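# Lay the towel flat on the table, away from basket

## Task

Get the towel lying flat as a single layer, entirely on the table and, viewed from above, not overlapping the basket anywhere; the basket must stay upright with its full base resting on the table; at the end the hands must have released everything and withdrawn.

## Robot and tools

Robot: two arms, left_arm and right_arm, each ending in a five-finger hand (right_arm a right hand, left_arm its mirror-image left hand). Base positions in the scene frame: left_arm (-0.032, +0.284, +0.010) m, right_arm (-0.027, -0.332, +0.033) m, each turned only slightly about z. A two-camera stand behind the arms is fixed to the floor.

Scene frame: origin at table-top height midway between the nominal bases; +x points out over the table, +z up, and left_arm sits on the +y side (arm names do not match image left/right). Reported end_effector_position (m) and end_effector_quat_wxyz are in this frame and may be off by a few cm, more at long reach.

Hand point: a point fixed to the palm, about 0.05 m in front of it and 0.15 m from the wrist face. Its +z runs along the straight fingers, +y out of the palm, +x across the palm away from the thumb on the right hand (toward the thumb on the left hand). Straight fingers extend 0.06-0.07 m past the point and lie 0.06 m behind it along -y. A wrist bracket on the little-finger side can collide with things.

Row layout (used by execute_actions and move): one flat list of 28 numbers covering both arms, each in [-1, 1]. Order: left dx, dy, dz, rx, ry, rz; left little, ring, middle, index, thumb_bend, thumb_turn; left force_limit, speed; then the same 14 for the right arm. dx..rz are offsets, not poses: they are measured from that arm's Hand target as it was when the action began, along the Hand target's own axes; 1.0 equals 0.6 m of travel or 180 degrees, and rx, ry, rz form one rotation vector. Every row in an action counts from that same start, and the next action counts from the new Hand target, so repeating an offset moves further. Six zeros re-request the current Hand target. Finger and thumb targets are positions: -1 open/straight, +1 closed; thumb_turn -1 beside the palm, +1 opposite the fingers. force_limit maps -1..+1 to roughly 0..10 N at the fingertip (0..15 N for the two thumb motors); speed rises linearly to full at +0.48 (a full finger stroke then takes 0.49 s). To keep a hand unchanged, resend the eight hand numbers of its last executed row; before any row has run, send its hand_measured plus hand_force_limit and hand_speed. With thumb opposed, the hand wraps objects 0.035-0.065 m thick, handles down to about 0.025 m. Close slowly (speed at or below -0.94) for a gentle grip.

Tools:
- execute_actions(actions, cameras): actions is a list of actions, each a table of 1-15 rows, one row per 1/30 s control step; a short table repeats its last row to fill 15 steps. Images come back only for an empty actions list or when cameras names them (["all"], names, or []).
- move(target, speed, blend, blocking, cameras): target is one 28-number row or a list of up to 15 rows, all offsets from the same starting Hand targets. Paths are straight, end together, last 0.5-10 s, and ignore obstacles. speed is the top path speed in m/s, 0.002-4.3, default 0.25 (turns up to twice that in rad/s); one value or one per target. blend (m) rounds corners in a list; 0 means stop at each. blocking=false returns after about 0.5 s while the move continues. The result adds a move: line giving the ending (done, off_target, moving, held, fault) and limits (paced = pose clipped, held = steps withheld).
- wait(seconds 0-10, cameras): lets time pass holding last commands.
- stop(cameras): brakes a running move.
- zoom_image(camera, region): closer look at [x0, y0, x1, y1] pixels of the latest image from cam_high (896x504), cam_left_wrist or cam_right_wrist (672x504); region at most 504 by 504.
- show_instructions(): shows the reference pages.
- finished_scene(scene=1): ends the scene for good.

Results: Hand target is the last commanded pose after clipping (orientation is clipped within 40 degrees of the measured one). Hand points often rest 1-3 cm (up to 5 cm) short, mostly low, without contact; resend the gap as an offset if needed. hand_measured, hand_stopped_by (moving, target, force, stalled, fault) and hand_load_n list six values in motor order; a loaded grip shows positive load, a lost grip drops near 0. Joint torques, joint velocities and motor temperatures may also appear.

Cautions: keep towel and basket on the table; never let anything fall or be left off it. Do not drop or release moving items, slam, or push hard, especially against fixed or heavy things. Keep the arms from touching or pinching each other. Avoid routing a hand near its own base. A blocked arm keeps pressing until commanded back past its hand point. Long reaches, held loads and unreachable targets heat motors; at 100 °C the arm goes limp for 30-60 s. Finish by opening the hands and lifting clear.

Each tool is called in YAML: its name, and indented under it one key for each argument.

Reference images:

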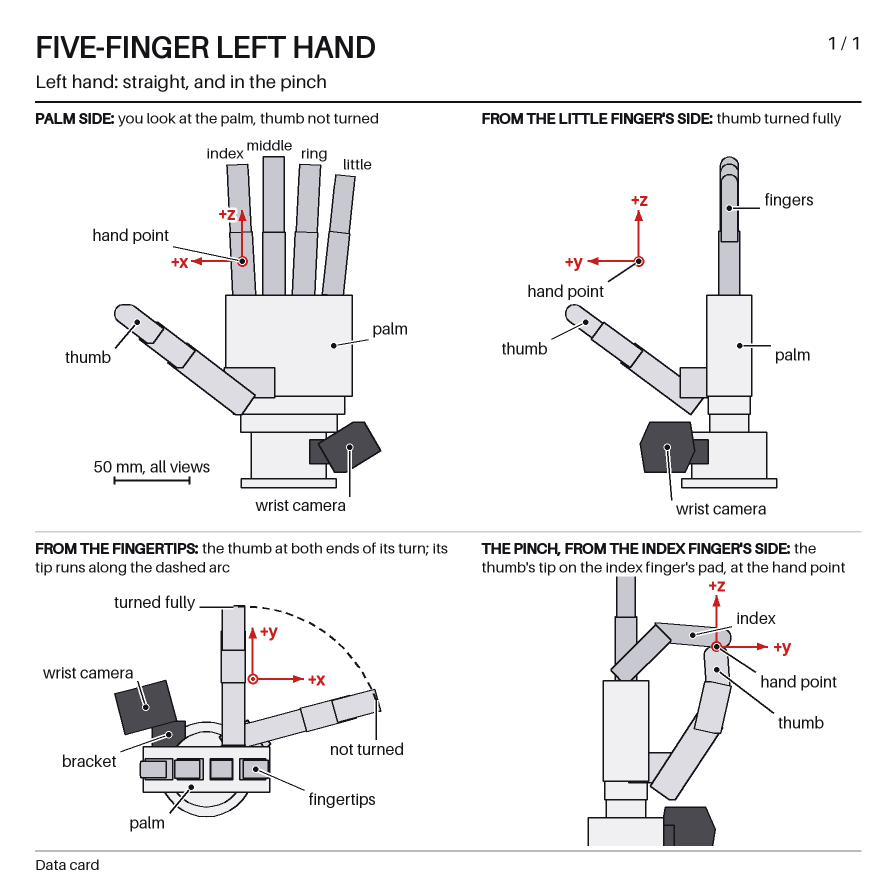

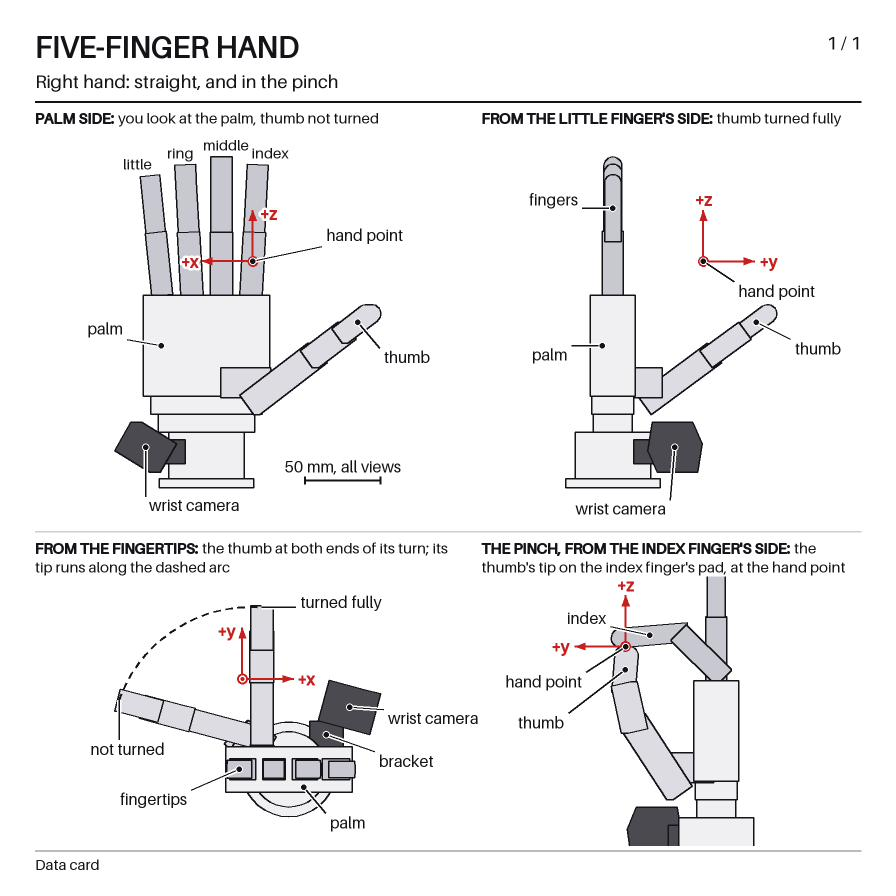

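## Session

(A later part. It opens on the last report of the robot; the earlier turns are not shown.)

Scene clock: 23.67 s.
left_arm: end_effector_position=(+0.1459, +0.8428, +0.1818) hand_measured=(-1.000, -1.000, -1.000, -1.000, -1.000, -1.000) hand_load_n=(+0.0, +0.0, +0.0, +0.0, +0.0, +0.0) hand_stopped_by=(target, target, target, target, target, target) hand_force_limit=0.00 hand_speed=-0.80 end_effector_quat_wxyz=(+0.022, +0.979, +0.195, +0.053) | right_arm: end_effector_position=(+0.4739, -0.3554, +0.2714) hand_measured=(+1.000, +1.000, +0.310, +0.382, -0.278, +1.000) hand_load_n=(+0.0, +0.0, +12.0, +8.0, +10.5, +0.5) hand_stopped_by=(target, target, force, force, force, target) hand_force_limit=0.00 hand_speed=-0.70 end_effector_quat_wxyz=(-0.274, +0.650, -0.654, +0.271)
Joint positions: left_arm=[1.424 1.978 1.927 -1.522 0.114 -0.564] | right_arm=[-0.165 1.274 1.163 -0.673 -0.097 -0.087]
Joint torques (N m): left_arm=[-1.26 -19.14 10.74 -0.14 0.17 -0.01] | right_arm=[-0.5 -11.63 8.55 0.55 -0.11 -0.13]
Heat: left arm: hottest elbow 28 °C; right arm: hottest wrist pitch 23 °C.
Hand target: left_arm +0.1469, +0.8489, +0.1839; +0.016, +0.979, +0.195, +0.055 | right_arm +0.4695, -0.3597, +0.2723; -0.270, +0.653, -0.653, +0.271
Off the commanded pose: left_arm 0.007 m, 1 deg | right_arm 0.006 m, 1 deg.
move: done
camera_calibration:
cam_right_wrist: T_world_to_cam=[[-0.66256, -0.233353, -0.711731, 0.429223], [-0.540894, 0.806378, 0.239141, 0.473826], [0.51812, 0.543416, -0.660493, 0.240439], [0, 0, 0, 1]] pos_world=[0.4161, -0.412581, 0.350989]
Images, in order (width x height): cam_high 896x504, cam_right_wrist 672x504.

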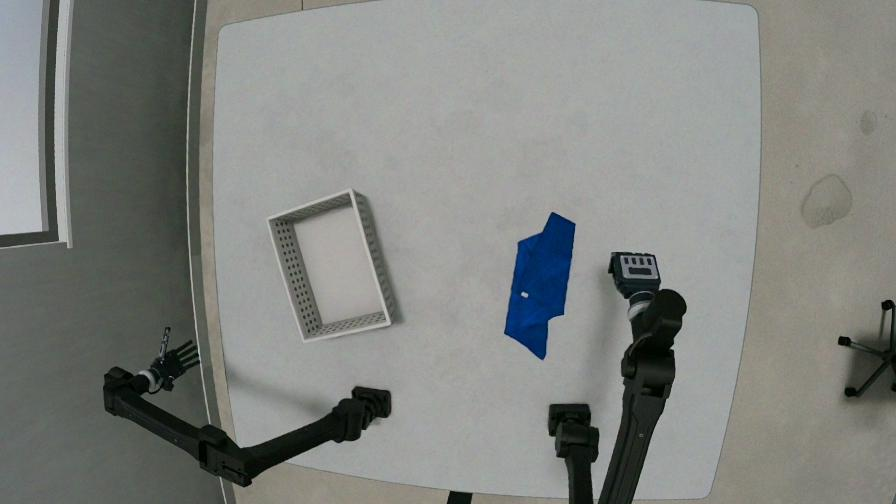

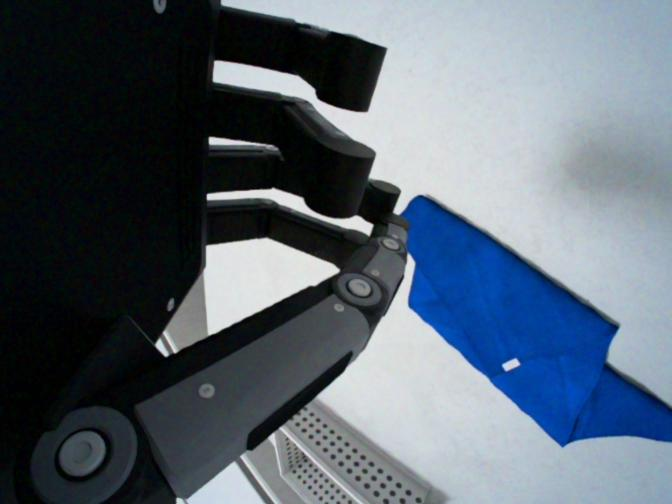

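move:
  target: [0,0,0,0,0,0,-1,-1,-1,-1,-1,-1,0,-0.8,-0.1878,0.096,0.3092,0.039,0,0,1,1,0.05,-0.1,-1,1,0,-0.2]
  speed: 0.25
  cameras: ["cam_high","cam_right_wrist"]

Scene clock: 26.17 s.
left_arm: end_effector_position=(+0.1459, +0.8428, +0.1818) hand_measured=(-1.000, -1.000, -1.000, -1.000, -1.000, -1.000) hand_load_n=(+0.0, +0.0, +0.5, +0.0, +0.0, +0.0) hand_stopped_by=(target, target, target, target, target, target) hand_force_limit=0.00 hand_speed=-0.80 end_effector_quat_wxyz=(+0.022, +0.979, +0.195, +0.053) | right_arm: end_effector_position=(+0.5565, -0.2520, +0.1072) hand_measured=(+1.000, +1.000, +0.050, -0.100, -1.000, +1.000) hand_load_n=(+0.0, +0.0, +0.0, +0.0, +0.0, +0.0) hand_stopped_by=(target, target, target, target, target, target) hand_force_limit=0.00 hand_speed=-0.20 end_effector_quat_wxyz=(-0.307, +0.638, -0.633, +0.313)
Joint positions: left_arm=[1.424 1.978 1.927 -1.522 0.114 -0.564] | right_arm=[0.077 1.596 0.984 -0.055 0.089 0.056]
Joint torques (N m): left_arm=[-1.08 -18.84 10.69 -0.13 0.15 0] | right_arm=[0.79 -12.81 7.42 1.87 0.21 0.13]
Heat: left arm: hottest elbow 29 °C; right arm: hottest wrist pitch 23 °C.
Hand target: left_arm +0.1469, +0.8489, +0.1839; +0.016, +0.979, +0.195, +0.055 | right_arm +0.5602, -0.2474, +0.1005; -0.310, +0.635, -0.636, +0.311
Off the commanded pose: left_arm 0.007 m, 1 deg | right_arm 0.009 m, 1 deg.
move: done
camera_calibration:
cam_right_wrist: T_world_to_cam=[[-0.575024, -0.250662, -0.778791, 0.345356], [-0.570053, 0.805554, 0.161625, 0.498766], [0.586845, 0.53689, -0.606104, -0.0126067], [0, 0, 0, 1]] pos_world=[0.490309, -0.308447, 0.180706]
Images, in order (width x height): cam_high 896x504, cam_right_wrist 672x504.

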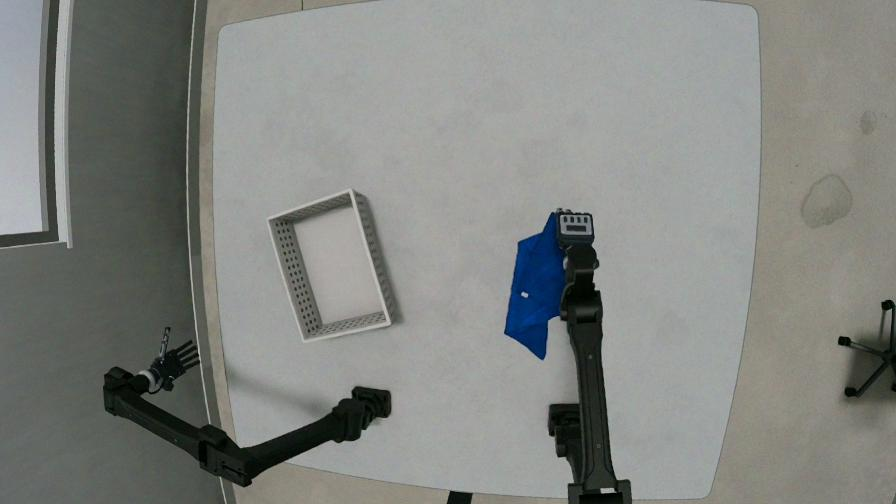

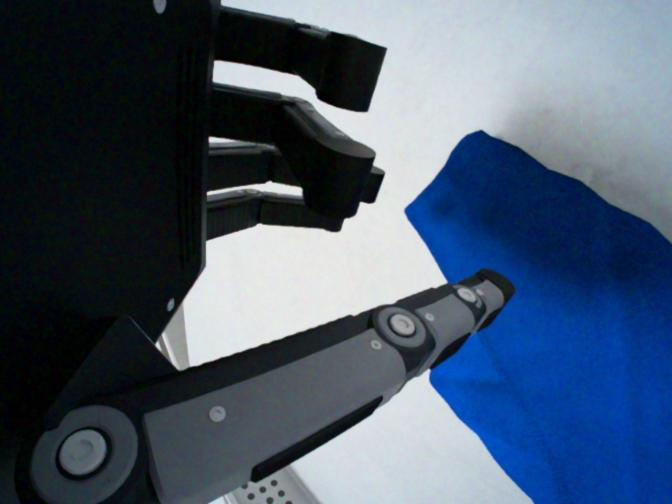

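move:
  target: [0,0,0,0,0,0,-1,-1,-1,-1,-1,-1,0,-0.8,0.0033,0.0971,0.0653,0,0,0,1,1,0.05,-0.1,-1,1,0,-0.2]
  speed: 0.12
  cameras: ["cam_right_wrist"]

Scene clock: 27.60 s.
left_arm: end_effector_position=(+0.1459, +0.8428, +0.1818) hand_measured=(-1.000, -1.000, -1.000, -1.000, -1.000, -1.000) hand_load_n=(+0.0, +0.0, +0.0, +0.0, +0.0, +0.0) hand_stopped_by=(target, target, target, target, target, target) hand_force_limit=0.00 hand_speed=-0.80 end_effector_quat_wxyz=(+0.022, +0.979, +0.195, +0.053) | right_arm: end_effector_position=(+0.5575, -0.2519, +0.0431) hand_measured=(+1.000, +1.000, +0.050, -0.100, -1.000, +1.000) hand_load_n=(+0.5, +0.0, +0.5, +0.0, +0.0, +0.5) hand_stopped_by=(target, target, target, target, target, target) hand_force_limit=0.00 hand_speed=-0.20 end_effector_quat_wxyz=(-0.311, +0.636, -0.631, +0.316)
Joint positions: left_arm=[1.424 1.978 1.927 -1.522 0.114 -0.564] | right_arm=[0.077 1.716 0.917 0.144 0.089 0.057]
Joint torques (N m): left_arm=[-1.03 -18.96 10.78 -0.18 0.17 0.01] | right_arm=[0.56 -13.27 5.71 1.91 0.12 0.11]
Heat: left arm: hottest elbow 29 °C; right arm: hottest wrist pitch 23 °C.
Hand target: left_arm +0.1469, +0.8489, +0.1839; +0.016, +0.979, +0.195, +0.055 | right_arm +0.5553, -0.2495, +0.0305; -0.310, +0.635, -0.635, +0.311
Off the commanded pose: left_arm 0.007 m, 1 deg | right_arm 0.013 m, 1 deg.
move: off_target (right_arm)
camera_calibration:
cam_right_wrist: T_world_to_cam=[[-0.565638, -0.249281, -0.786074, 0.291503], [-0.571808, 0.80541, 0.156044, 0.5107], [0.594214, 0.537748, -0.598111, -0.0563612], [0, 0, 0, 1]] pos_world=[0.490398, -0.308349, 0.115741]
Images, in order (width x height): cam_right_wrist 672x504.

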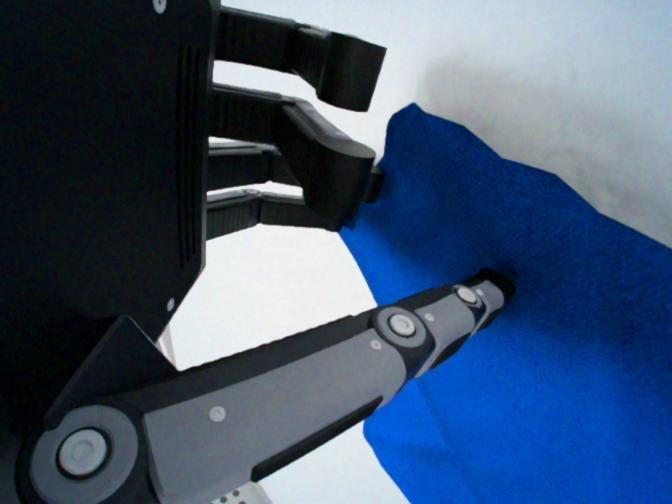

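move:
  target: [0,0,0,0,0,0,-1,-1,-1,-1,-1,-1,0,-0.8,0,0.0325,0.0127,0,0,0,1,1,0.05,-0.1,-1,1,0,-0.2]
  speed: 0.12
  cameras: ["cam_right_wrist"]

Scene clock: 28.63 s.
left_arm: end_effector_position=(+0.1459, +0.8428, +0.1818) hand_measured=(-1.000, -1.000, -1.000, -1.000, -1.000, -1.000) hand_load_n=(+0.0, +0.0, +0.0, +0.0, +0.0, +0.0) hand_stopped_by=(target, target, target, target, target, target) hand_force_limit=0.00 hand_speed=-0.80 end_effector_quat_wxyz=(+0.022, +0.979, +0.195, +0.053) | right_arm: end_effector_position=(+0.5599, -0.2516, +0.0401) hand_measured=(+1.000, +1.000, +0.050, -0.100, -1.000, +1.000) hand_load_n=(+0.5, +0.0, -2.0, +0.0, +0.0, +0.0) hand_stopped_by=(target, target, target, target, target, target) hand_force_limit=0.00 hand_speed=-0.20 end_effector_quat_wxyz=(-0.324, +0.630, -0.626, +0.326)
Joint positions: left_arm=[1.424 1.978 1.927 -1.522 0.114 -0.564] | right_arm=[0.077 1.726 0.896 0.211 0.089 0.057]
Joint torques (N m): left_arm=[-1.03 -18.96 10.71 -0.13 0.17 0] | right_arm=[0.62 -11.46 4.79 1.69 0.17 0.11]
Heat: left arm: hottest elbow 29 °C; right arm: hottest wrist pitch 23 °C.
Hand target: left_arm +0.1469, +0.8489, +0.1839; +0.016, +0.979, +0.195, +0.055 | right_arm +0.5493, -0.2495, +0.0104; -0.310, +0.635, -0.636, +0.311
Off the commanded pose: left_arm 0.007 m, 1 deg | right_arm 0.032 m, 3 deg.
move: off_target (right_arm)
camera_calibration:
cam_right_wrist: T_world_to_cam=[[-0.537252, -0.245792, -0.806812, 0.276388], [-0.57684, 0.804963, 0.138886, 0.515733], [0.615317, 0.540019, -0.574251, -0.0719581], [0, 0, 0, 1]] pos_world=[0.490263, -0.308354, 0.110043]
Images, in order (width x height): cam_right_wrist 672x504.

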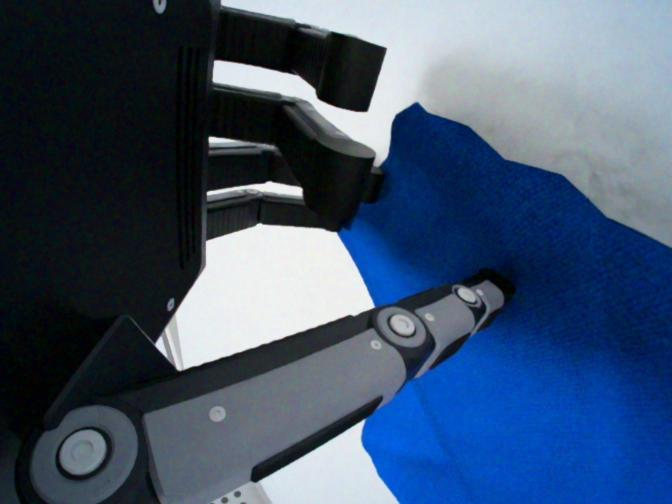

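move:
  target: [0,0,0,0,0,0,-1,-1,-1,-1,-1,-1,0,-0.8,0,0.013,0.01,0,0,0,1,1,0.3,0.25,0.1,1,0.2,-0.6]
  speed: 0.12
  cameras: ["cam_right_wrist"]

Scene clock: 30.43 s.
left_arm: end_effector_position=(+0.1459, +0.8428, +0.1818) hand_measured=(-1.000, -1.000, -1.000, -1.000, -1.000, -1.000) hand_load_n=(+0.0, +0.0, +0.0, +0.0, +0.0, +0.0) hand_stopped_by=(target, target, target, target, target, target) hand_force_limit=0.00 hand_speed=-0.80 end_effector_quat_wxyz=(+0.022, +0.979, +0.195, +0.053) | right_arm: end_effector_position=(+0.5624, -0.2512, +0.0328) hand_measured=(+1.000, +1.000, +0.300, +0.250, -0.290, +1.000) hand_load_n=(+0.5, +0.0, +0.0, +0.0, +12.0, +1.5) hand_stopped_by=(target, target, target, target, force, target) hand_force_limit=0.20 hand_speed=-0.60 end_effector_quat_wxyz=(-0.327, +0.628, -0.626, +0.328)
Joint positions: left_arm=[1.424 1.978 1.927 -1.522 0.114 -0.564] | right_arm=[0.077 1.747 0.893 0.242 0.089 0.06]
Joint torques (N m): left_arm=[-1.08 -18.9 10.77 -0.17 0.16 0.01] | right_arm=[0.67 -11.52 4.51 1.55 0.17 0.08]
Heat: left arm: hottest elbow 29 °C; right arm: hottest wrist pitch 23 °C.
Hand target: left_arm +0.1469, +0.8489, +0.1839; +0.016, +0.979, +0.195, +0.055 | right_arm +0.5492, -0.2495, +0.0005; -0.310, +0.635, -0.636, +0.311
Off the commanded pose: left_arm 0.007 m, 1 deg | right_arm 0.035 m, 3 deg.
move: off_target (right_arm)
camera_calibration:
cam_right_wrist: T_world_to_cam=[[-0.531861, -0.24215, -0.811472, 0.269903], [-0.576444, 0.805494, 0.137451, 0.517827], [0.620352, 0.540873, -0.567996, -0.080772], [0, 0, 0, 1]] pos_world=[0.492156, -0.308062, 0.101965]
Images, in order (width x height): cam_right_wrist 672x504.

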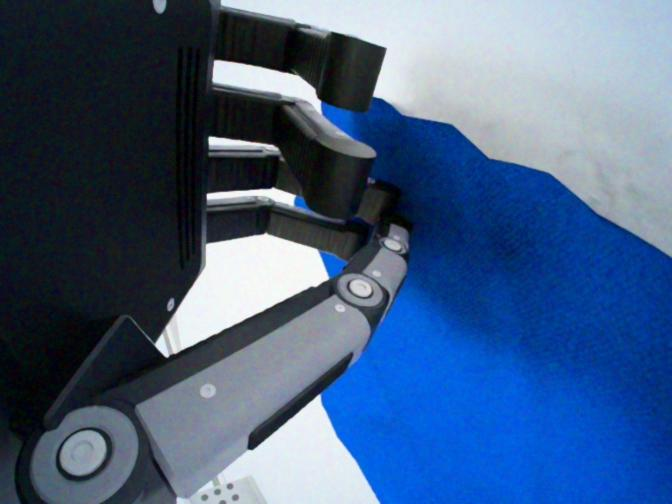

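zoom_image:
  camera: "cam_right_wrist"
  region: [280, 90, 480, 300]

Scaled by 2.400 from the camera's 672x504 image, which has a finer 960x720 frame.

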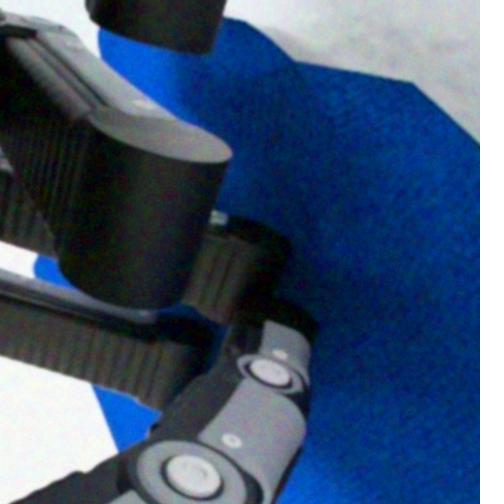

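move:
  target:
    - [0,0,0,0,0,0,-1,-1,-1,-1,-1,-1,0,-0.8,0,0,0,0,0,0,1,1,0.6,0.6,0.1,1,0.5,-0.7]
    - [0,0,0,0,0,0,-1,-1,-1,-1,-1,-1,0,-0.8,0,-0.105,-0.0821,0,0,0,1,1,0.6,0.6,0.1,1,0.5,-0.7]
  speed: 0.12
  cameras: ["cam_right_wrist"]

Scene clock: 32.73 s.
left_arm: end_effector_position=(+0.1459, +0.8428, +0.1818) hand_measured=(-1.000, -1.000, -1.000, -1.000, -1.000, -1.000) hand_load_n=(+0.0, +0.0, +0.0, +0.0, +0.0, +0.0) hand_stopped_by=(target, target, target, target, target, target) hand_force_limit=0.00 hand_speed=-0.80 end_effector_quat_wxyz=(+0.022, +0.979, +0.195, +0.053) | right_arm: end_effector_position=(+0.5334, -0.2543, +0.0603) hand_measured=(+1.000, +1.000, +0.322, +0.436, -0.290, +1.000) hand_load_n=(+0.0, +0.0, +8.5, +10.0, +15.5, +0.5) hand_stopped_by=(target, target, force, force, force, target) hand_force_limit=0.50 hand_speed=-0.70 end_effector_quat_wxyz=(-0.296, +0.643, -0.638, +0.303)
Joint positions: left_arm=[1.424 1.978 1.927 -1.522 0.114 -0.564] | right_arm=[0.077 1.634 0.893 0.042 0.089 0.06]
Joint torques (N m): left_arm=[-1.2 -18.84 10.77 -0.23 0.15 0] | right_arm=[0.62 -15.15 9.51 0.66 0.16 0.09]
Heat: left arm: hottest elbow 30 °C; right arm: hottest wrist pitch 23 °C.
Hand target: left_arm +0.1469, +0.8489, +0.1839; +0.016, +0.979, +0.195, +0.055 | right_arm +0.5492, -0.2494, +0.0805; -0.310, +0.635, -0.635, +0.311
Off the commanded pose: left_arm 0.007 m, 1 deg | right_arm 0.026 m, 2 deg.
move: off_target (right_arm)
camera_calibration:
cam_right_wrist: T_world_to_cam=[[-0.599843, -0.249638, -0.760177, 0.307444], [-0.562813, 0.806946, 0.17911, 0.490517], [0.568709, 0.535275, -0.62454, -0.0159137], [0, 0, 0, 1]] pos_world=[0.469538, -0.310553, 0.135917]
Images, in order (width x height): cam_right_wrist 672x504.

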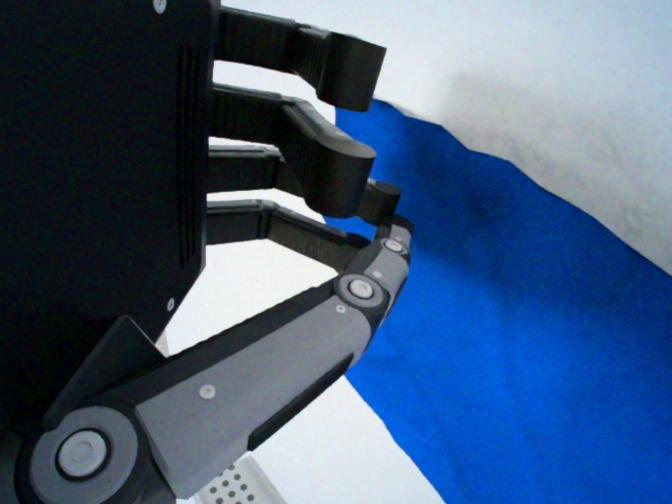

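zoom_image:
  camera: "cam_right_wrist"
  region: [280, 70, 520, 290]

Scaled by 2.100 from the camera's 672x504 image, which has a finer 960x720 frame.

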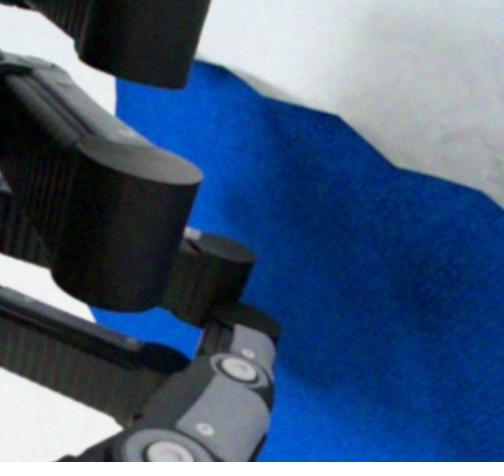

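move:
  target:
    - [0.0223,0.2817,-0.3448,0.1038,0.0135,0.295,1,1,-0.4,-0.4,-1,1,0,0,0,-0.0788,-0.0616,0,0,0,1,1,0.05,-0.1,-1,1,0,-0.2]
    - [0.1082,0.9485,-0.3343,0.0889,0.1701,0.6632,1,1,-0.4,-0.4,-1,1,0,0,0.583,-0.043,-0.351,0,0,0,1,1,0.05,-0.1,-1,1,0,-0.2]
  speed: 0.35
  blend: [0.05,0]
  cameras: ["cam_high","cam_left_wrist"]

Scene clock: 38.47 s.
left_arm: end_effector_position=(+0.3885, +0.3487, +0.4163) hand_measured=(+1.000, +1.000, -0.400, -0.400, -1.000, +1.000) hand_load_n=(+0.0, +0.0, -0.5, +0.0, +0.0, +0.0) hand_stopped_by=(target, target, target, target, target, target) hand_force_limit=0.00 hand_speed=0.00 end_effector_quat_wxyz=(+0.184, -0.621, +0.727, -0.227) | right_arm: end_effector_position=(+0.3879, -0.5846, +0.2150) hand_measured=(+1.000, +1.000, +0.050, -0.100, -1.000, +1.000) hand_load_n=(+0.0, +0.0, +0.0, +0.0, +0.0, +0.0) hand_stopped_by=(target, target, target, target, target, target) hand_force_limit=0.00 hand_speed=-0.20 end_effector_quat_wxyz=(-0.311, +0.632, -0.644, +0.298)
Joint positions: left_arm=[0.309 1.319 1.722 -1.43 0.255 0.371] | right_arm=[-0.791 1.337 1.049 -0.557 -0.574 -0.519]
Joint torques (N m): left_arm=[-1.38 -8.35 11.25 1.39 0.19 0.11] | right_arm=[-0.21 -9.82 12.42 0.43 -0.4 -0.14]
Heat: left arm: hottest elbow 30 °C; right arm: hottest elbow 23 °C.
Hand target: left_arm +0.3999, +0.3502, +0.4198; +0.193, -0.613, +0.731, -0.230 | right_arm +0.3986, -0.5988, +0.2308; -0.310, +0.635, -0.635, +0.311
Off the commanded pose: left_arm 0.012 m, 1 deg | right_arm 0.024 m, 2 deg.
move: off_target (left_arm, right_arm)
camera_calibration:
cam_left_wrist: T_world_to_cam=[[0.730012, -0.385867, 0.564083, -0.383754], [-0.620199, -0.720771, 0.309584, 0.357122], [0.287116, -0.575844, -0.765486, 0.524566], [0, 0, 0, 1]] pos_world=[0.35102, 0.411393, 0.507457]
Images, in order (width x height): cam_high 896x504, cam_left_wrist 672x504.

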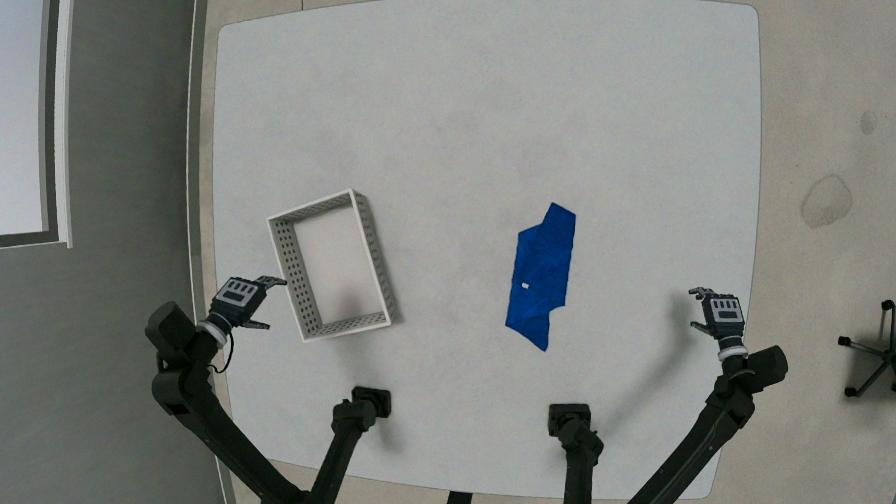

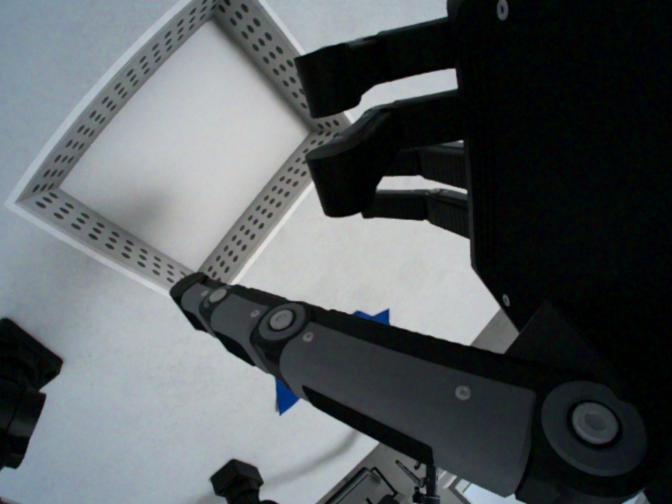

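zoom_image:
  camera: "cam_high"
  region: [490, 190, 590, 360]

Scaled by 2.965 from the camera's 896x504 image, which has a finer 1280x720 frame.

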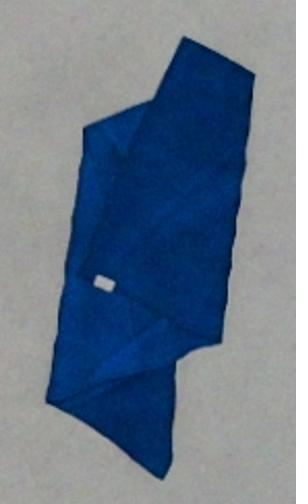

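zoom_image:
  camera: "cam_high"
  region: [530, 190, 590, 250]

Scaled by 8.400 from the camera's 896x504 image, which has a finer 1280x720 frame.

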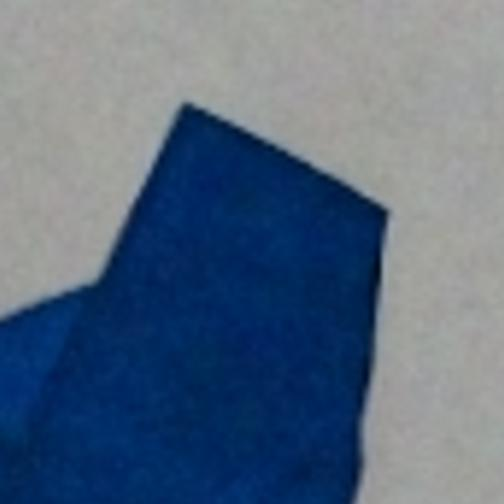

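move:
  target: [0.9112,-0.1257,0.6172,0.0706,0.2236,0.2483,1,1,-0.2,-0.4,-1,1,0,0,0,0,0,0,0,0,1,1,0.05,-0.1,-1,1,0,-0.2]
  speed: 0.35
  cameras: ["cam_high","cam_left_wrist"]

Scene clock: 42.17 s.
left_arm: end_effector_position=(+0.5634, -0.2297, +0.1657) hand_measured=(+1.000, +1.000, -0.200, -0.400, -1.000, +1.000) hand_load_n=(+0.0, +0.0, +0.0, +0.0, +0.0, +0.0) hand_stopped_by=(target, target, target, target, target, target) hand_force_limit=0.00 hand_speed=0.00 end_effector_quat_wxyz=(+0.070, -0.162, +0.895, -0.409) | right_arm: end_effector_position=(+0.3878, -0.5846, +0.2150) hand_measured=(+1.000, +1.000, +0.050, -0.100, -1.000, +1.000) hand_load_n=(+0.0, +0.0, +0.0, +0.0, +0.0, +0.0) hand_stopped_by=(target, target, target, target, target, target) hand_force_limit=0.00 hand_speed=-0.20 end_effector_quat_wxyz=(-0.311, +0.633, -0.644, +0.298)
Joint positions: left_arm=[-0.576 2.133 2.049 -0.734 0.455 0.43] | right_arm=[-0.791 1.337 1.049 -0.557 -0.574 -0.52]
Joint torques (N m): left_arm=[-0.97 -20.01 14.69 0.76 0.38 0.06] | right_arm=[-0.21 -9.88 12.42 0.42 -0.39 -0.13]
Heat: left arm: hottest elbow 31 °C; right arm: hottest elbow 24 °C.
Hand target: left_arm +0.5746, -0.2360, +0.1600; +0.072, -0.158, +0.896, -0.409 | right_arm +0.3986, -0.5987, +0.2308; -0.310, +0.635, -0.635, +0.311
Off the commanded pose: left_arm 0.014 m, 1 deg | right_arm 0.024 m, 2 deg.
move: off_target (left_arm, right_arm)
camera_calibration:
cam_left_wrist: T_world_to_cam=[[-0.0371317, -0.665838, 0.745171, -0.255373], [-0.957152, 0.238003, 0.16497, 0.560296], [-0.287196, -0.707117, -0.646146, 0.223117], [0, 0, 0, 1]] pos_world=[0.590884, -0.14562, 0.242031]
Images, in order (width x height): cam_high 896x504, cam_left_wrist 672x504.

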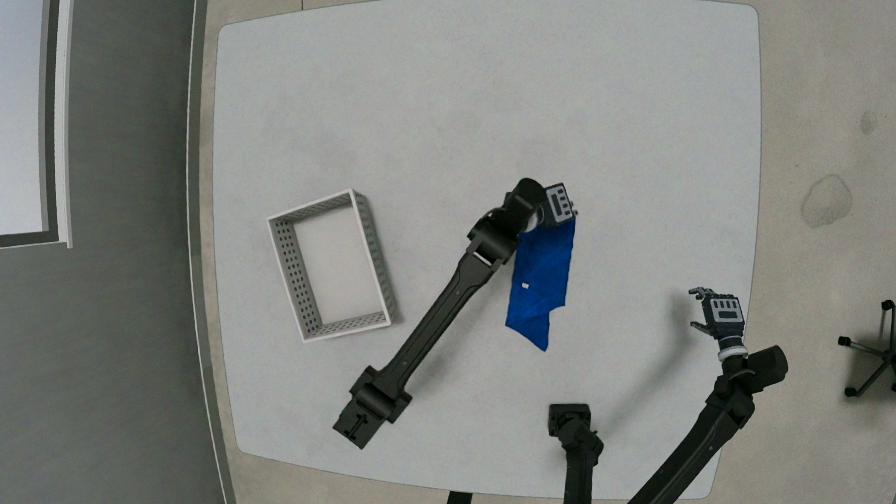

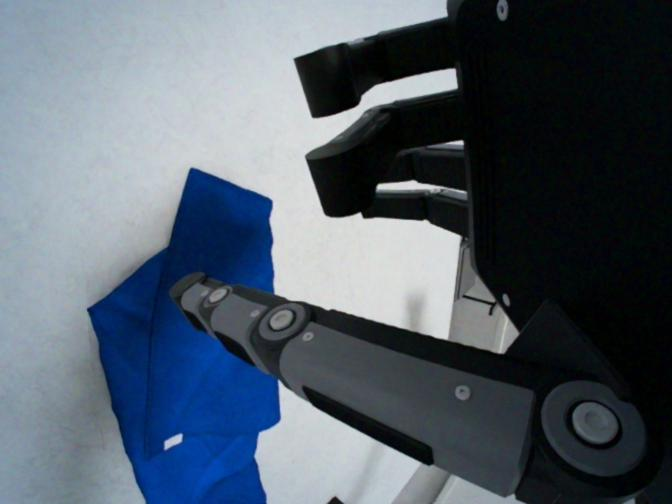

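move:
  target: [0.0018,0.1002,0.1262,0,0,0,1,1,-0.2,-0.4,-1,1,0,0,0,0,0,0,0,0,1,1,0.05,-0.1,-1,1,0,-0.2]
  speed: 0.2
  cameras: ["cam_left_wrist"]

Scene clock: 43.50 s.
left_arm: end_effector_position=(+0.5786, -0.2408, +0.0783) hand_measured=(+1.000, +1.000, -0.200, -0.400, -1.000, +1.000) hand_load_n=(+0.5, +0.5, +0.0, -0.5, +0.0, +0.0) hand_stopped_by=(target, target, target, target, target, target) hand_force_limit=0.00 hand_speed=0.00 end_effector_quat_wxyz=(+0.073, -0.162, +0.896, -0.408) | right_arm: end_effector_position=(+0.3878, -0.5846, +0.2150) hand_measured=(+1.000, +1.000, +0.050, -0.100, -1.000, +1.000) hand_load_n=(+0.0, +0.0, +0.0, +0.0, +0.0, +0.0) hand_stopped_by=(target, target, target, target, target, target) hand_force_limit=0.00 hand_speed=-0.20 end_effector_quat_wxyz=(-0.311, +0.633, -0.644, +0.298)
Joint positions: left_arm=[-0.578 2.237 1.996 -0.576 0.448 0.431] | right_arm=[-0.791 1.337 1.049 -0.557 -0.574 -0.52]
Joint torques (N m): left_arm=[-2.08 -21.71 11.9 1.66 0.23 -0.02] | right_arm=[-0.21 -9.82 12.42 0.43 -0.4 -0.13]
Heat: left arm: hottest elbow 31 °C; right arm: hottest elbow 24 °C.
Hand target: left_arm +0.5795, -0.2531, +0.0648; +0.072, -0.158, +0.896, -0.409 | right_arm +0.3986, -0.5987, +0.2308; -0.310, +0.635, -0.635, +0.311
Off the commanded pose: left_arm 0.018 m, 1 deg | right_arm 0.024 m, 2 deg.
move: off_target (left_arm, right_arm)
camera_calibration:
cam_left_wrist: T_world_to_cam=[[-0.0392258, -0.668269, 0.742885, -0.196274], [-0.958429, 0.235442, 0.161187, 0.592371], [-0.282623, -0.705679, -0.649724, 0.161137], [0, 0, 0, 1]] pos_world=[0.605587, -0.156922, 0.155021]
Images, in order (width x height): cam_left_wrist 672x504.

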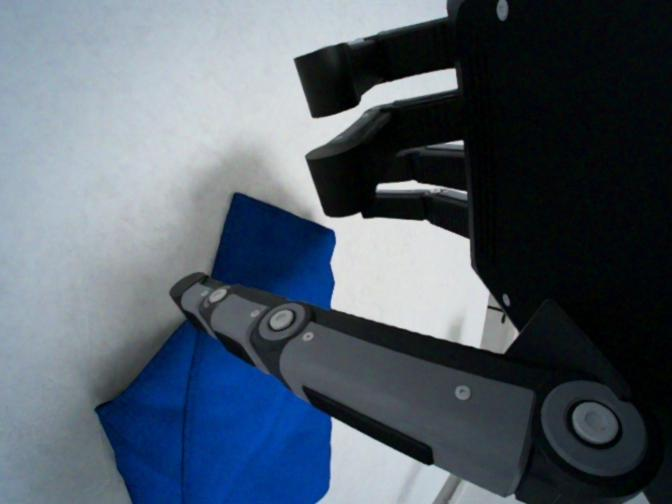

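move:
  target: [0.0165,0.0697,0.0595,0,0,0,1,1,-0.2,-0.4,-1,1,0,0,0,0,0,0,0,0,1,1,0.05,-0.1,-1,1,0,-0.2]
  speed: 0.12
  cameras: ["cam_left_wrist"]

Scene clock: 44.73 s.
left_arm: end_effector_position=(+0.5758, -0.2494, +0.0409) hand_measured=(+1.000, +1.000, -0.200, -0.400, -1.000, +1.000) hand_load_n=(+0.0, +0.0, +0.0, +0.0, +0.0, +0.0) hand_stopped_by=(target, target, target, target, target, target) hand_force_limit=0.00 hand_speed=0.00 end_effector_quat_wxyz=(+0.083, -0.154, +0.892, -0.417) | right_arm: end_effector_position=(+0.3878, -0.5846, +0.2150) hand_measured=(+1.000, +1.000, +0.050, -0.100, -1.000, +1.000) hand_load_n=(+0.0, +0.0, +0.0, +0.0, +0.0, +0.0) hand_stopped_by=(target, target, target, target, target, target) hand_force_limit=0.00 hand_speed=-0.20 end_effector_quat_wxyz=(-0.311, +0.633, -0.644, +0.298)
Joint positions: left_arm=[-0.59 2.261 1.926 -0.45 0.441 0.429] | right_arm=[-0.791 1.337 1.049 -0.557 -0.574 -0.52]
Joint torques (N m): left_arm=[-2.02 -20.6 9.78 1.73 0.22 -0.03] | right_arm=[-0.15 -9.88 12.44 0.43 -0.39 -0.13]
Heat: left arm: hottest elbow 31 °C; right arm: hottest elbow 25 °C.
Hand target: left_arm +0.5702, -0.2559, +0.0097; +0.072, -0.158, +0.896, -0.409 | right_arm +0.3986, -0.5987, +0.2308; -0.310, +0.635, -0.635, +0.311
Off the commanded pose: left_arm 0.032 m, 2 deg | right_arm 0.024 m, 2 deg.
move: off_target (left_arm, right_arm)
camera_calibration:
cam_left_wrist: T_world_to_cam=[[-0.0645504, -0.657005, 0.751118, -0.157297], [-0.961103, 0.243481, 0.130377, 0.602499], [-0.268541, -0.713486, -0.647166, 0.119868], [0, 0, 0, 1]] pos_world=[0.6011, -0.164518, 0.117171]
Images, in order (width x height): cam_left_wrist 672x504.

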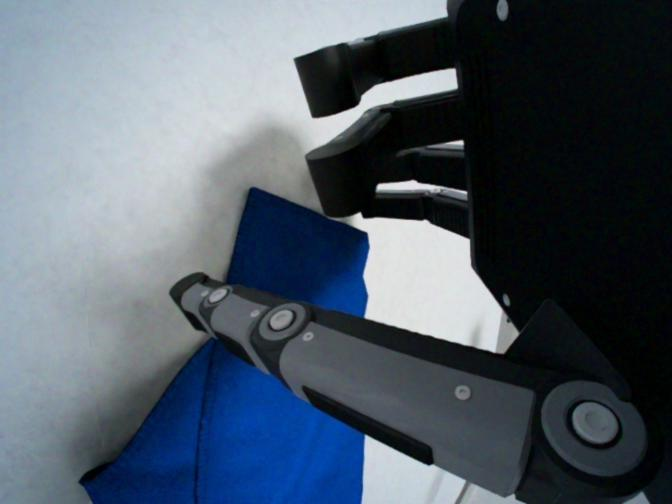

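move:
  target: [0.004,0.0372,0.021,0,0,0,1,1,-0.2,-0.4,-1,1,0,0,0,0,0,0,0,0,1,1,0.05,-0.1,-1,1,0,-0.2]
  speed: 0.12
  cameras: ["cam_left_wrist"]

Scene clock: 45.93 s.
left_arm: end_effector_position=(+0.5766, -0.2506, +0.0325) hand_measured=(+1.000, +1.000, -0.200, -0.400, -1.000, +1.000) hand_load_n=(+0.0, +0.0, -1.5, +0.0, +0.0, +0.0) hand_stopped_by=(target, target, target, target, target, target) hand_force_limit=0.00 hand_speed=0.00 end_effector_quat_wxyz=(+0.091, -0.151, +0.887, -0.426) | right_arm: end_effector_position=(+0.3878, -0.5846, +0.2150) hand_measured=(+1.000, +1.000, +0.050, -0.100, -1.000, +1.000) hand_load_n=(+0.0, +0.0, +0.0, +0.0, +0.0, +0.0) hand_stopped_by=(target, target, target, target, target, target) hand_force_limit=0.00 hand_speed=-0.20 end_effector_quat_wxyz=(-0.311, +0.633, -0.644, +0.298)
Joint positions: left_arm=[-0.59 2.261 1.892 -0.389 0.443 0.426] | right_arm=[-0.791 1.337 1.049 -0.557 -0.574 -0.52]
Joint torques (N m): left_arm=[-1.73 -20.01 8.53 1.54 0.17 -0.03] | right_arm=[-0.15 -9.88 12.42 0.42 -0.39 -0.13]
Heat: left arm: hottest elbow 31 °C; right arm: hottest elbow 25 °C.
Hand target: left_arm +0.5662, -0.2519, -0.0154; +0.072, -0.158, +0.896, -0.409 | right_arm +0.3986, -0.5987, +0.2308; -0.310, +0.635, -0.635, +0.311
Off the commanded pose: left_arm 0.049 m, 3 deg | right_arm 0.024 m, 2 deg.
move: off_target (left_arm, right_arm)
camera_calibration:
cam_left_wrist: T_world_to_cam=[[-0.078263, -0.643693, 0.761271, -0.140796], [-0.963565, 0.244749, 0.107887, 0.607165], [-0.255767, -0.725091, -0.639395, 0.103164], [0, 0, 0, 1]] pos_world=[0.60041, -0.164429, 0.107641]
Images, in order (width x height): cam_left_wrist 672x504.

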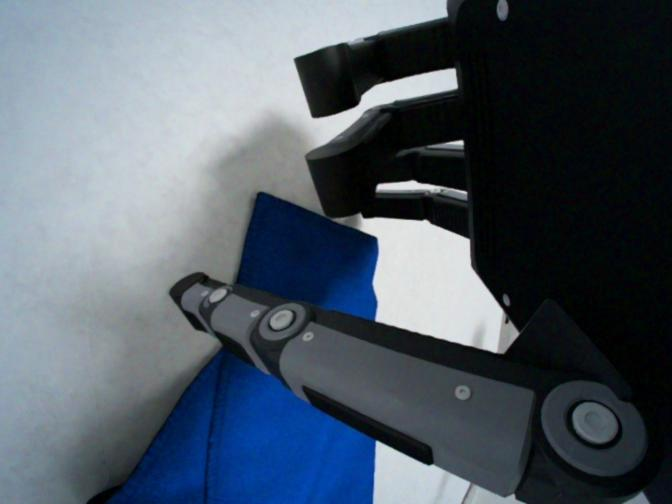

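move:
  target: [0,0.015,0.01,0,0,0,1,1,0.0,-0.1,-0.6,1,0.2,-0.6,0,0,0,0,0,0,1,1,0.05,-0.1,-1,1,0,-0.2]
  speed: 0.12
  cameras: ["cam_left_wrist"]

Scene clock: 47.03 s.
left_arm: end_effector_position=(+0.5761, -0.2513, +0.0292) hand_measured=(+1.000, +1.000, +0.000, -0.100, -0.600, +1.000) hand_load_n=(+0.0, +0.0, -3.0, +0.0, +0.0, +0.0) hand_stopped_by=(target, target, target, target, target, target) hand_force_limit=0.20 hand_speed=-0.60 end_effector_quat_wxyz=(+0.093, -0.150, +0.886, -0.429) | right_arm: end_effector_position=(+0.3878, -0.5846, +0.2150) hand_measured=(+1.000, +1.000, +0.050, -0.100, -1.000, +1.000) hand_load_n=(+0.0, +0.0, +0.0, +0.0, +0.0, +0.0) hand_stopped_by=(target, target, target, target, target, target) hand_force_limit=0.00 hand_speed=-0.20 end_effector_quat_wxyz=(-0.311, +0.633, -0.644, +0.298)
Joint positions: left_arm=[-0.591 2.261 1.879 -0.367 0.444 0.425] | right_arm=[-0.791 1.337 1.049 -0.557 -0.574 -0.52]
Joint torques (N m): left_arm=[-1.55 -19.31 8.29 1.7 0.15 -0.01] | right_arm=[-0.21 -9.82 12.42 0.42 -0.39 -0.14]
Heat: left arm: hottest elbow 31 °C; right arm: hottest elbow 25 °C.
Hand target: left_arm +0.5656, -0.2508, -0.0261; +0.072, -0.158, +0.896, -0.409 | right_arm +0.3986, -0.5987, +0.2308; -0.310, +0.635, -0.635, +0.311
Off the commanded pose: left_arm 0.056 m, 4 deg | right_arm 0.024 m, 2 deg.
move: off_target (left_arm, right_arm)
camera_calibration:
cam_left_wrist: T_world_to_cam=[[-0.0836238, -0.638871, 0.764756, -0.134667], [-0.963989, 0.246287, 0.100337, 0.608057], [-0.252452, -0.728826, -0.63646, 0.0975001], [0, 0, 0, 1]] pos_world=[0.599513, -0.164731, 0.104032]
Images, in order (width x height): cam_left_wrist 672x504.

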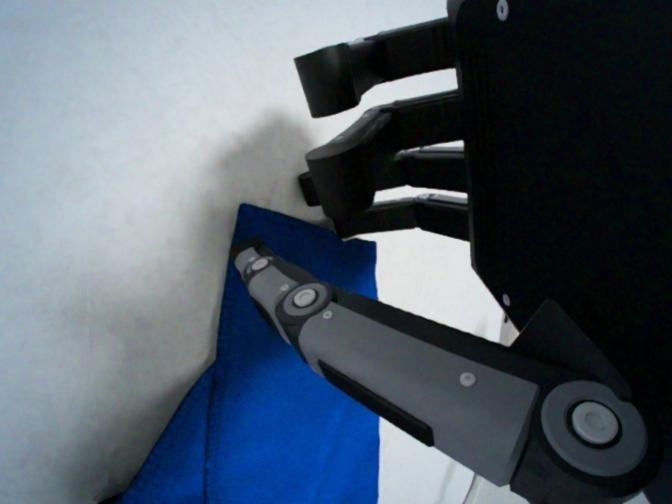

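move:
  target: [0,0.02,0,0,0,0,1,1,0.25,0.2,-0.35,1,0.2,-0.6,0,0,0,0,0,0,1,1,0.05,-0.1,-1,1,0,-0.2]
  speed: 0.12
  cameras: ["cam_left_wrist"]

zoom_image:
  camera: "cam_left_wrist"
  region: [180, 120, 420, 320]

Scene clock: 47.93 s.
left_arm: end_effector_position=(+0.5727, -0.2501, +0.0205) hand_measured=(+1.000, +1.000, +0.250, +0.200, -0.350, +1.000) hand_load_n=(+0.0, +0.0, -4.5, +0.0, +0.0, +0.0) hand_stopped_by=(target, target, target, target, target, target) hand_force_limit=0.20 hand_speed=-0.60 end_effector_quat_wxyz=(+0.092, -0.148, +0.885, -0.432) | right_arm: end_effector_position=(+0.3878, -0.5846, +0.2150) hand_measured=(+1.000, +1.000, +0.050, -0.100, -1.000, +1.000) hand_load_n=(+0.0, +0.5, +0.0, +0.0, +0.0, +0.0) hand_stopped_by=(target, target, target, target, target, target) hand_force_limit=0.00 hand_speed=-0.20 end_effector_quat_wxyz=(-0.311, +0.633, -0.644, +0.298)
Joint positions: left_arm=[-0.591 2.261 1.852 -0.336 0.449 0.425] | right_arm=[-0.791 1.337 1.049 -0.557 -0.574 -0.52]
Joint torques (N m): left_arm=[-1.14 -19.55 7.71 1.55 0.1 0.02] | right_arm=[-0.21 -9.82 12.42 0.44 -0.39 -0.13]
Motor temperatures (°C): left_arm=[19 28 31 20 19 18] | right_arm=[16 18 26 23 20 19]
Heat: left arm: hottest elbow 31 °C; right arm: hottest elbow 26 °C.
Hand target: left_arm +0.5630, -0.2435, -0.0350; +0.072, -0.158, +0.896, -0.409 | right_arm +0.3986, -0.5987, +0.2308; -0.310, +0.635, -0.635, +0.311
Off the commanded pose: left_arm 0.057 m, 4 deg | right_arm 0.024 m, 2 deg.
move: off_target (left_arm, right_arm)
camera_calibration:
cam_left_wrist: T_world_to_cam=[[-0.0869163, -0.634564, 0.767968, -0.124504], [-0.963118, 0.250579, 0.098048, 0.605994], [-0.254654, -0.731122, -0.632939, 0.0926363], [0, 0, 0, 1]] pos_world=[0.596413, -0.163126, 0.0948314]
Images, in order (width x height): cam_left_wrist 672x504.

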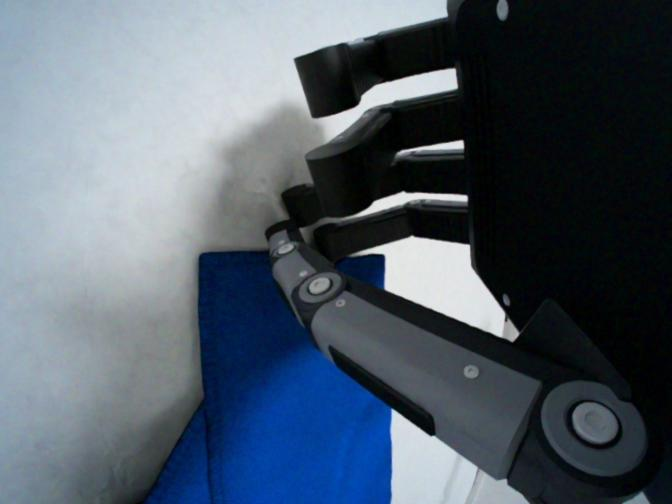

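Scaled by 2.100 from the camera's 672x504 image, which has a finer 960x720 frame.

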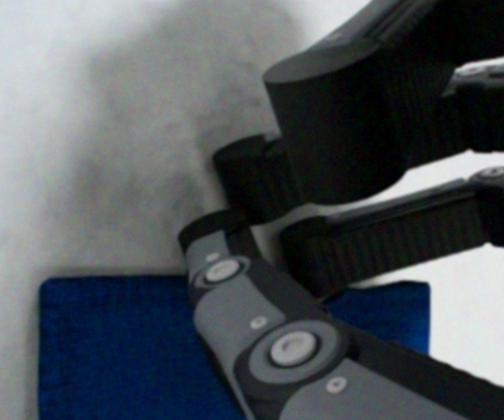

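move:
  target: [0,-0.1636,-0.1421,0,0,0,1,1,-1,-0.4,-1,1,0,0,0,0,0,0,0,0,1,1,0.05,-0.1,-1,1,0,-0.2]
  speed: 0.2
  cameras: ["cam_high","cam_left_wrist"]

zoom_image:
  camera: "cam_high"
  region: [490, 190, 590, 360]

Scene clock: 49.77 s.
left_arm: end_effector_position=(+0.5516, -0.2316, +0.0617) hand_measured=(+1.000, +1.000, -1.000, -0.400, -1.000, +1.000) hand_load_n=(+0.0, +0.0, +0.0, +0.0, +0.0, +0.0) hand_stopped_by=(target, target, target, target, target, target) hand_force_limit=0.00 hand_speed=0.00 end_effector_quat_wxyz=(+0.055, -0.168, +0.903, -0.392) | right_arm: end_effector_position=(+0.3878, -0.5846, +0.2150) hand_measured=(+1.000, +1.000, +0.050, -0.100, -1.000, +1.000) hand_load_n=(+0.0, +0.0, +0.0, +0.0, +0.0, +0.0) hand_stopped_by=(target, target, target, target, target, target) hand_force_limit=0.00 hand_speed=-0.20 end_effector_quat_wxyz=(-0.311, +0.633, -0.644, +0.298)
Joint positions: left_arm=[-0.588 2.2 1.901 -0.566 0.446 0.424] | right_arm=[-0.791 1.337 1.049 -0.557 -0.574 -0.52]
Joint torques (N m): left_arm=[-1.44 -24.23 14.04 0.58 0.29 0.03] | right_arm=[-0.15 -9.88 12.44 0.42 -0.39 -0.13]
Heat: left arm: hottest elbow 31 °C; right arm: hottest elbow 26 °C.
Hand target: left_arm +0.5630, -0.2435, +0.0950; +0.072, -0.158, +0.896, -0.409 | right_arm +0.3986, -0.5987, +0.2308; -0.310, +0.635, -0.635, +0.311
Off the commanded pose: left_arm 0.037 m, 3 deg | right_arm 0.024 m, 2 deg.
move: off_target (left_arm, right_arm)
camera_calibration:
cam_left_wrist: T_world_to_cam=[[-0.00971004, -0.688217, 0.72544, -0.198777], [-0.949469, 0.233946, 0.209233, 0.558749], [-0.313711, -0.68675, -0.655713, 0.171119], [0, 0, 0, 1]] pos_world=[0.582267, -0.150003, 0.139496]
Images, in order (width x height): cam_high 896x504, cam_left_wrist 672x504.

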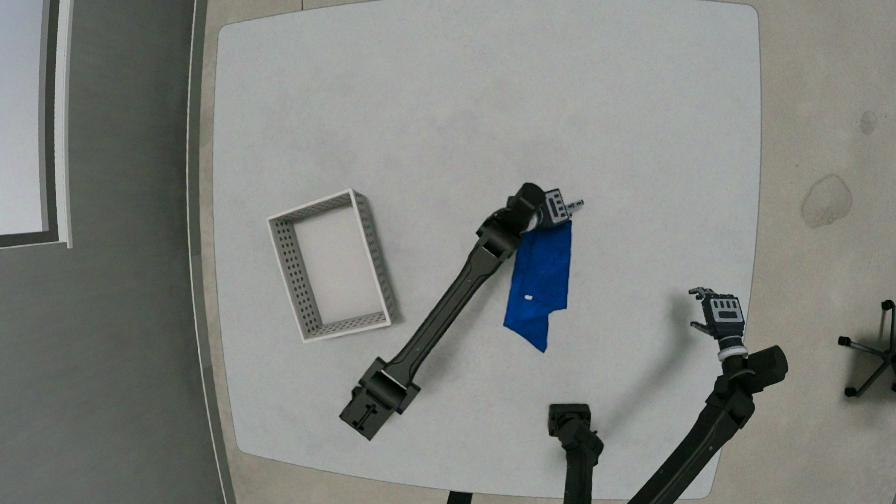

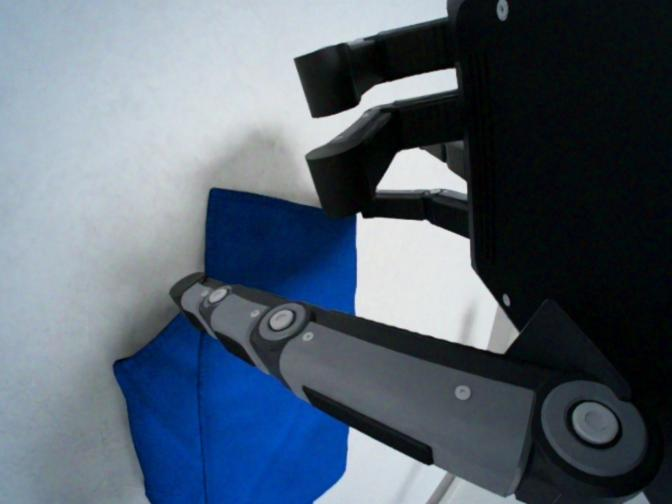

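Scaled by 2.965 from the camera's 896x504 image, which has a finer 1280x720 frame.

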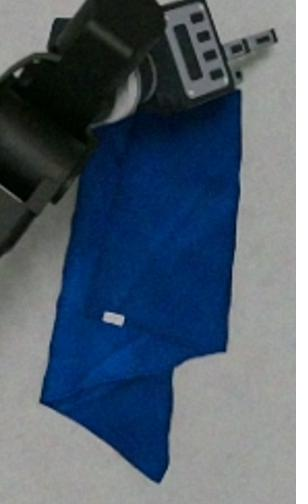

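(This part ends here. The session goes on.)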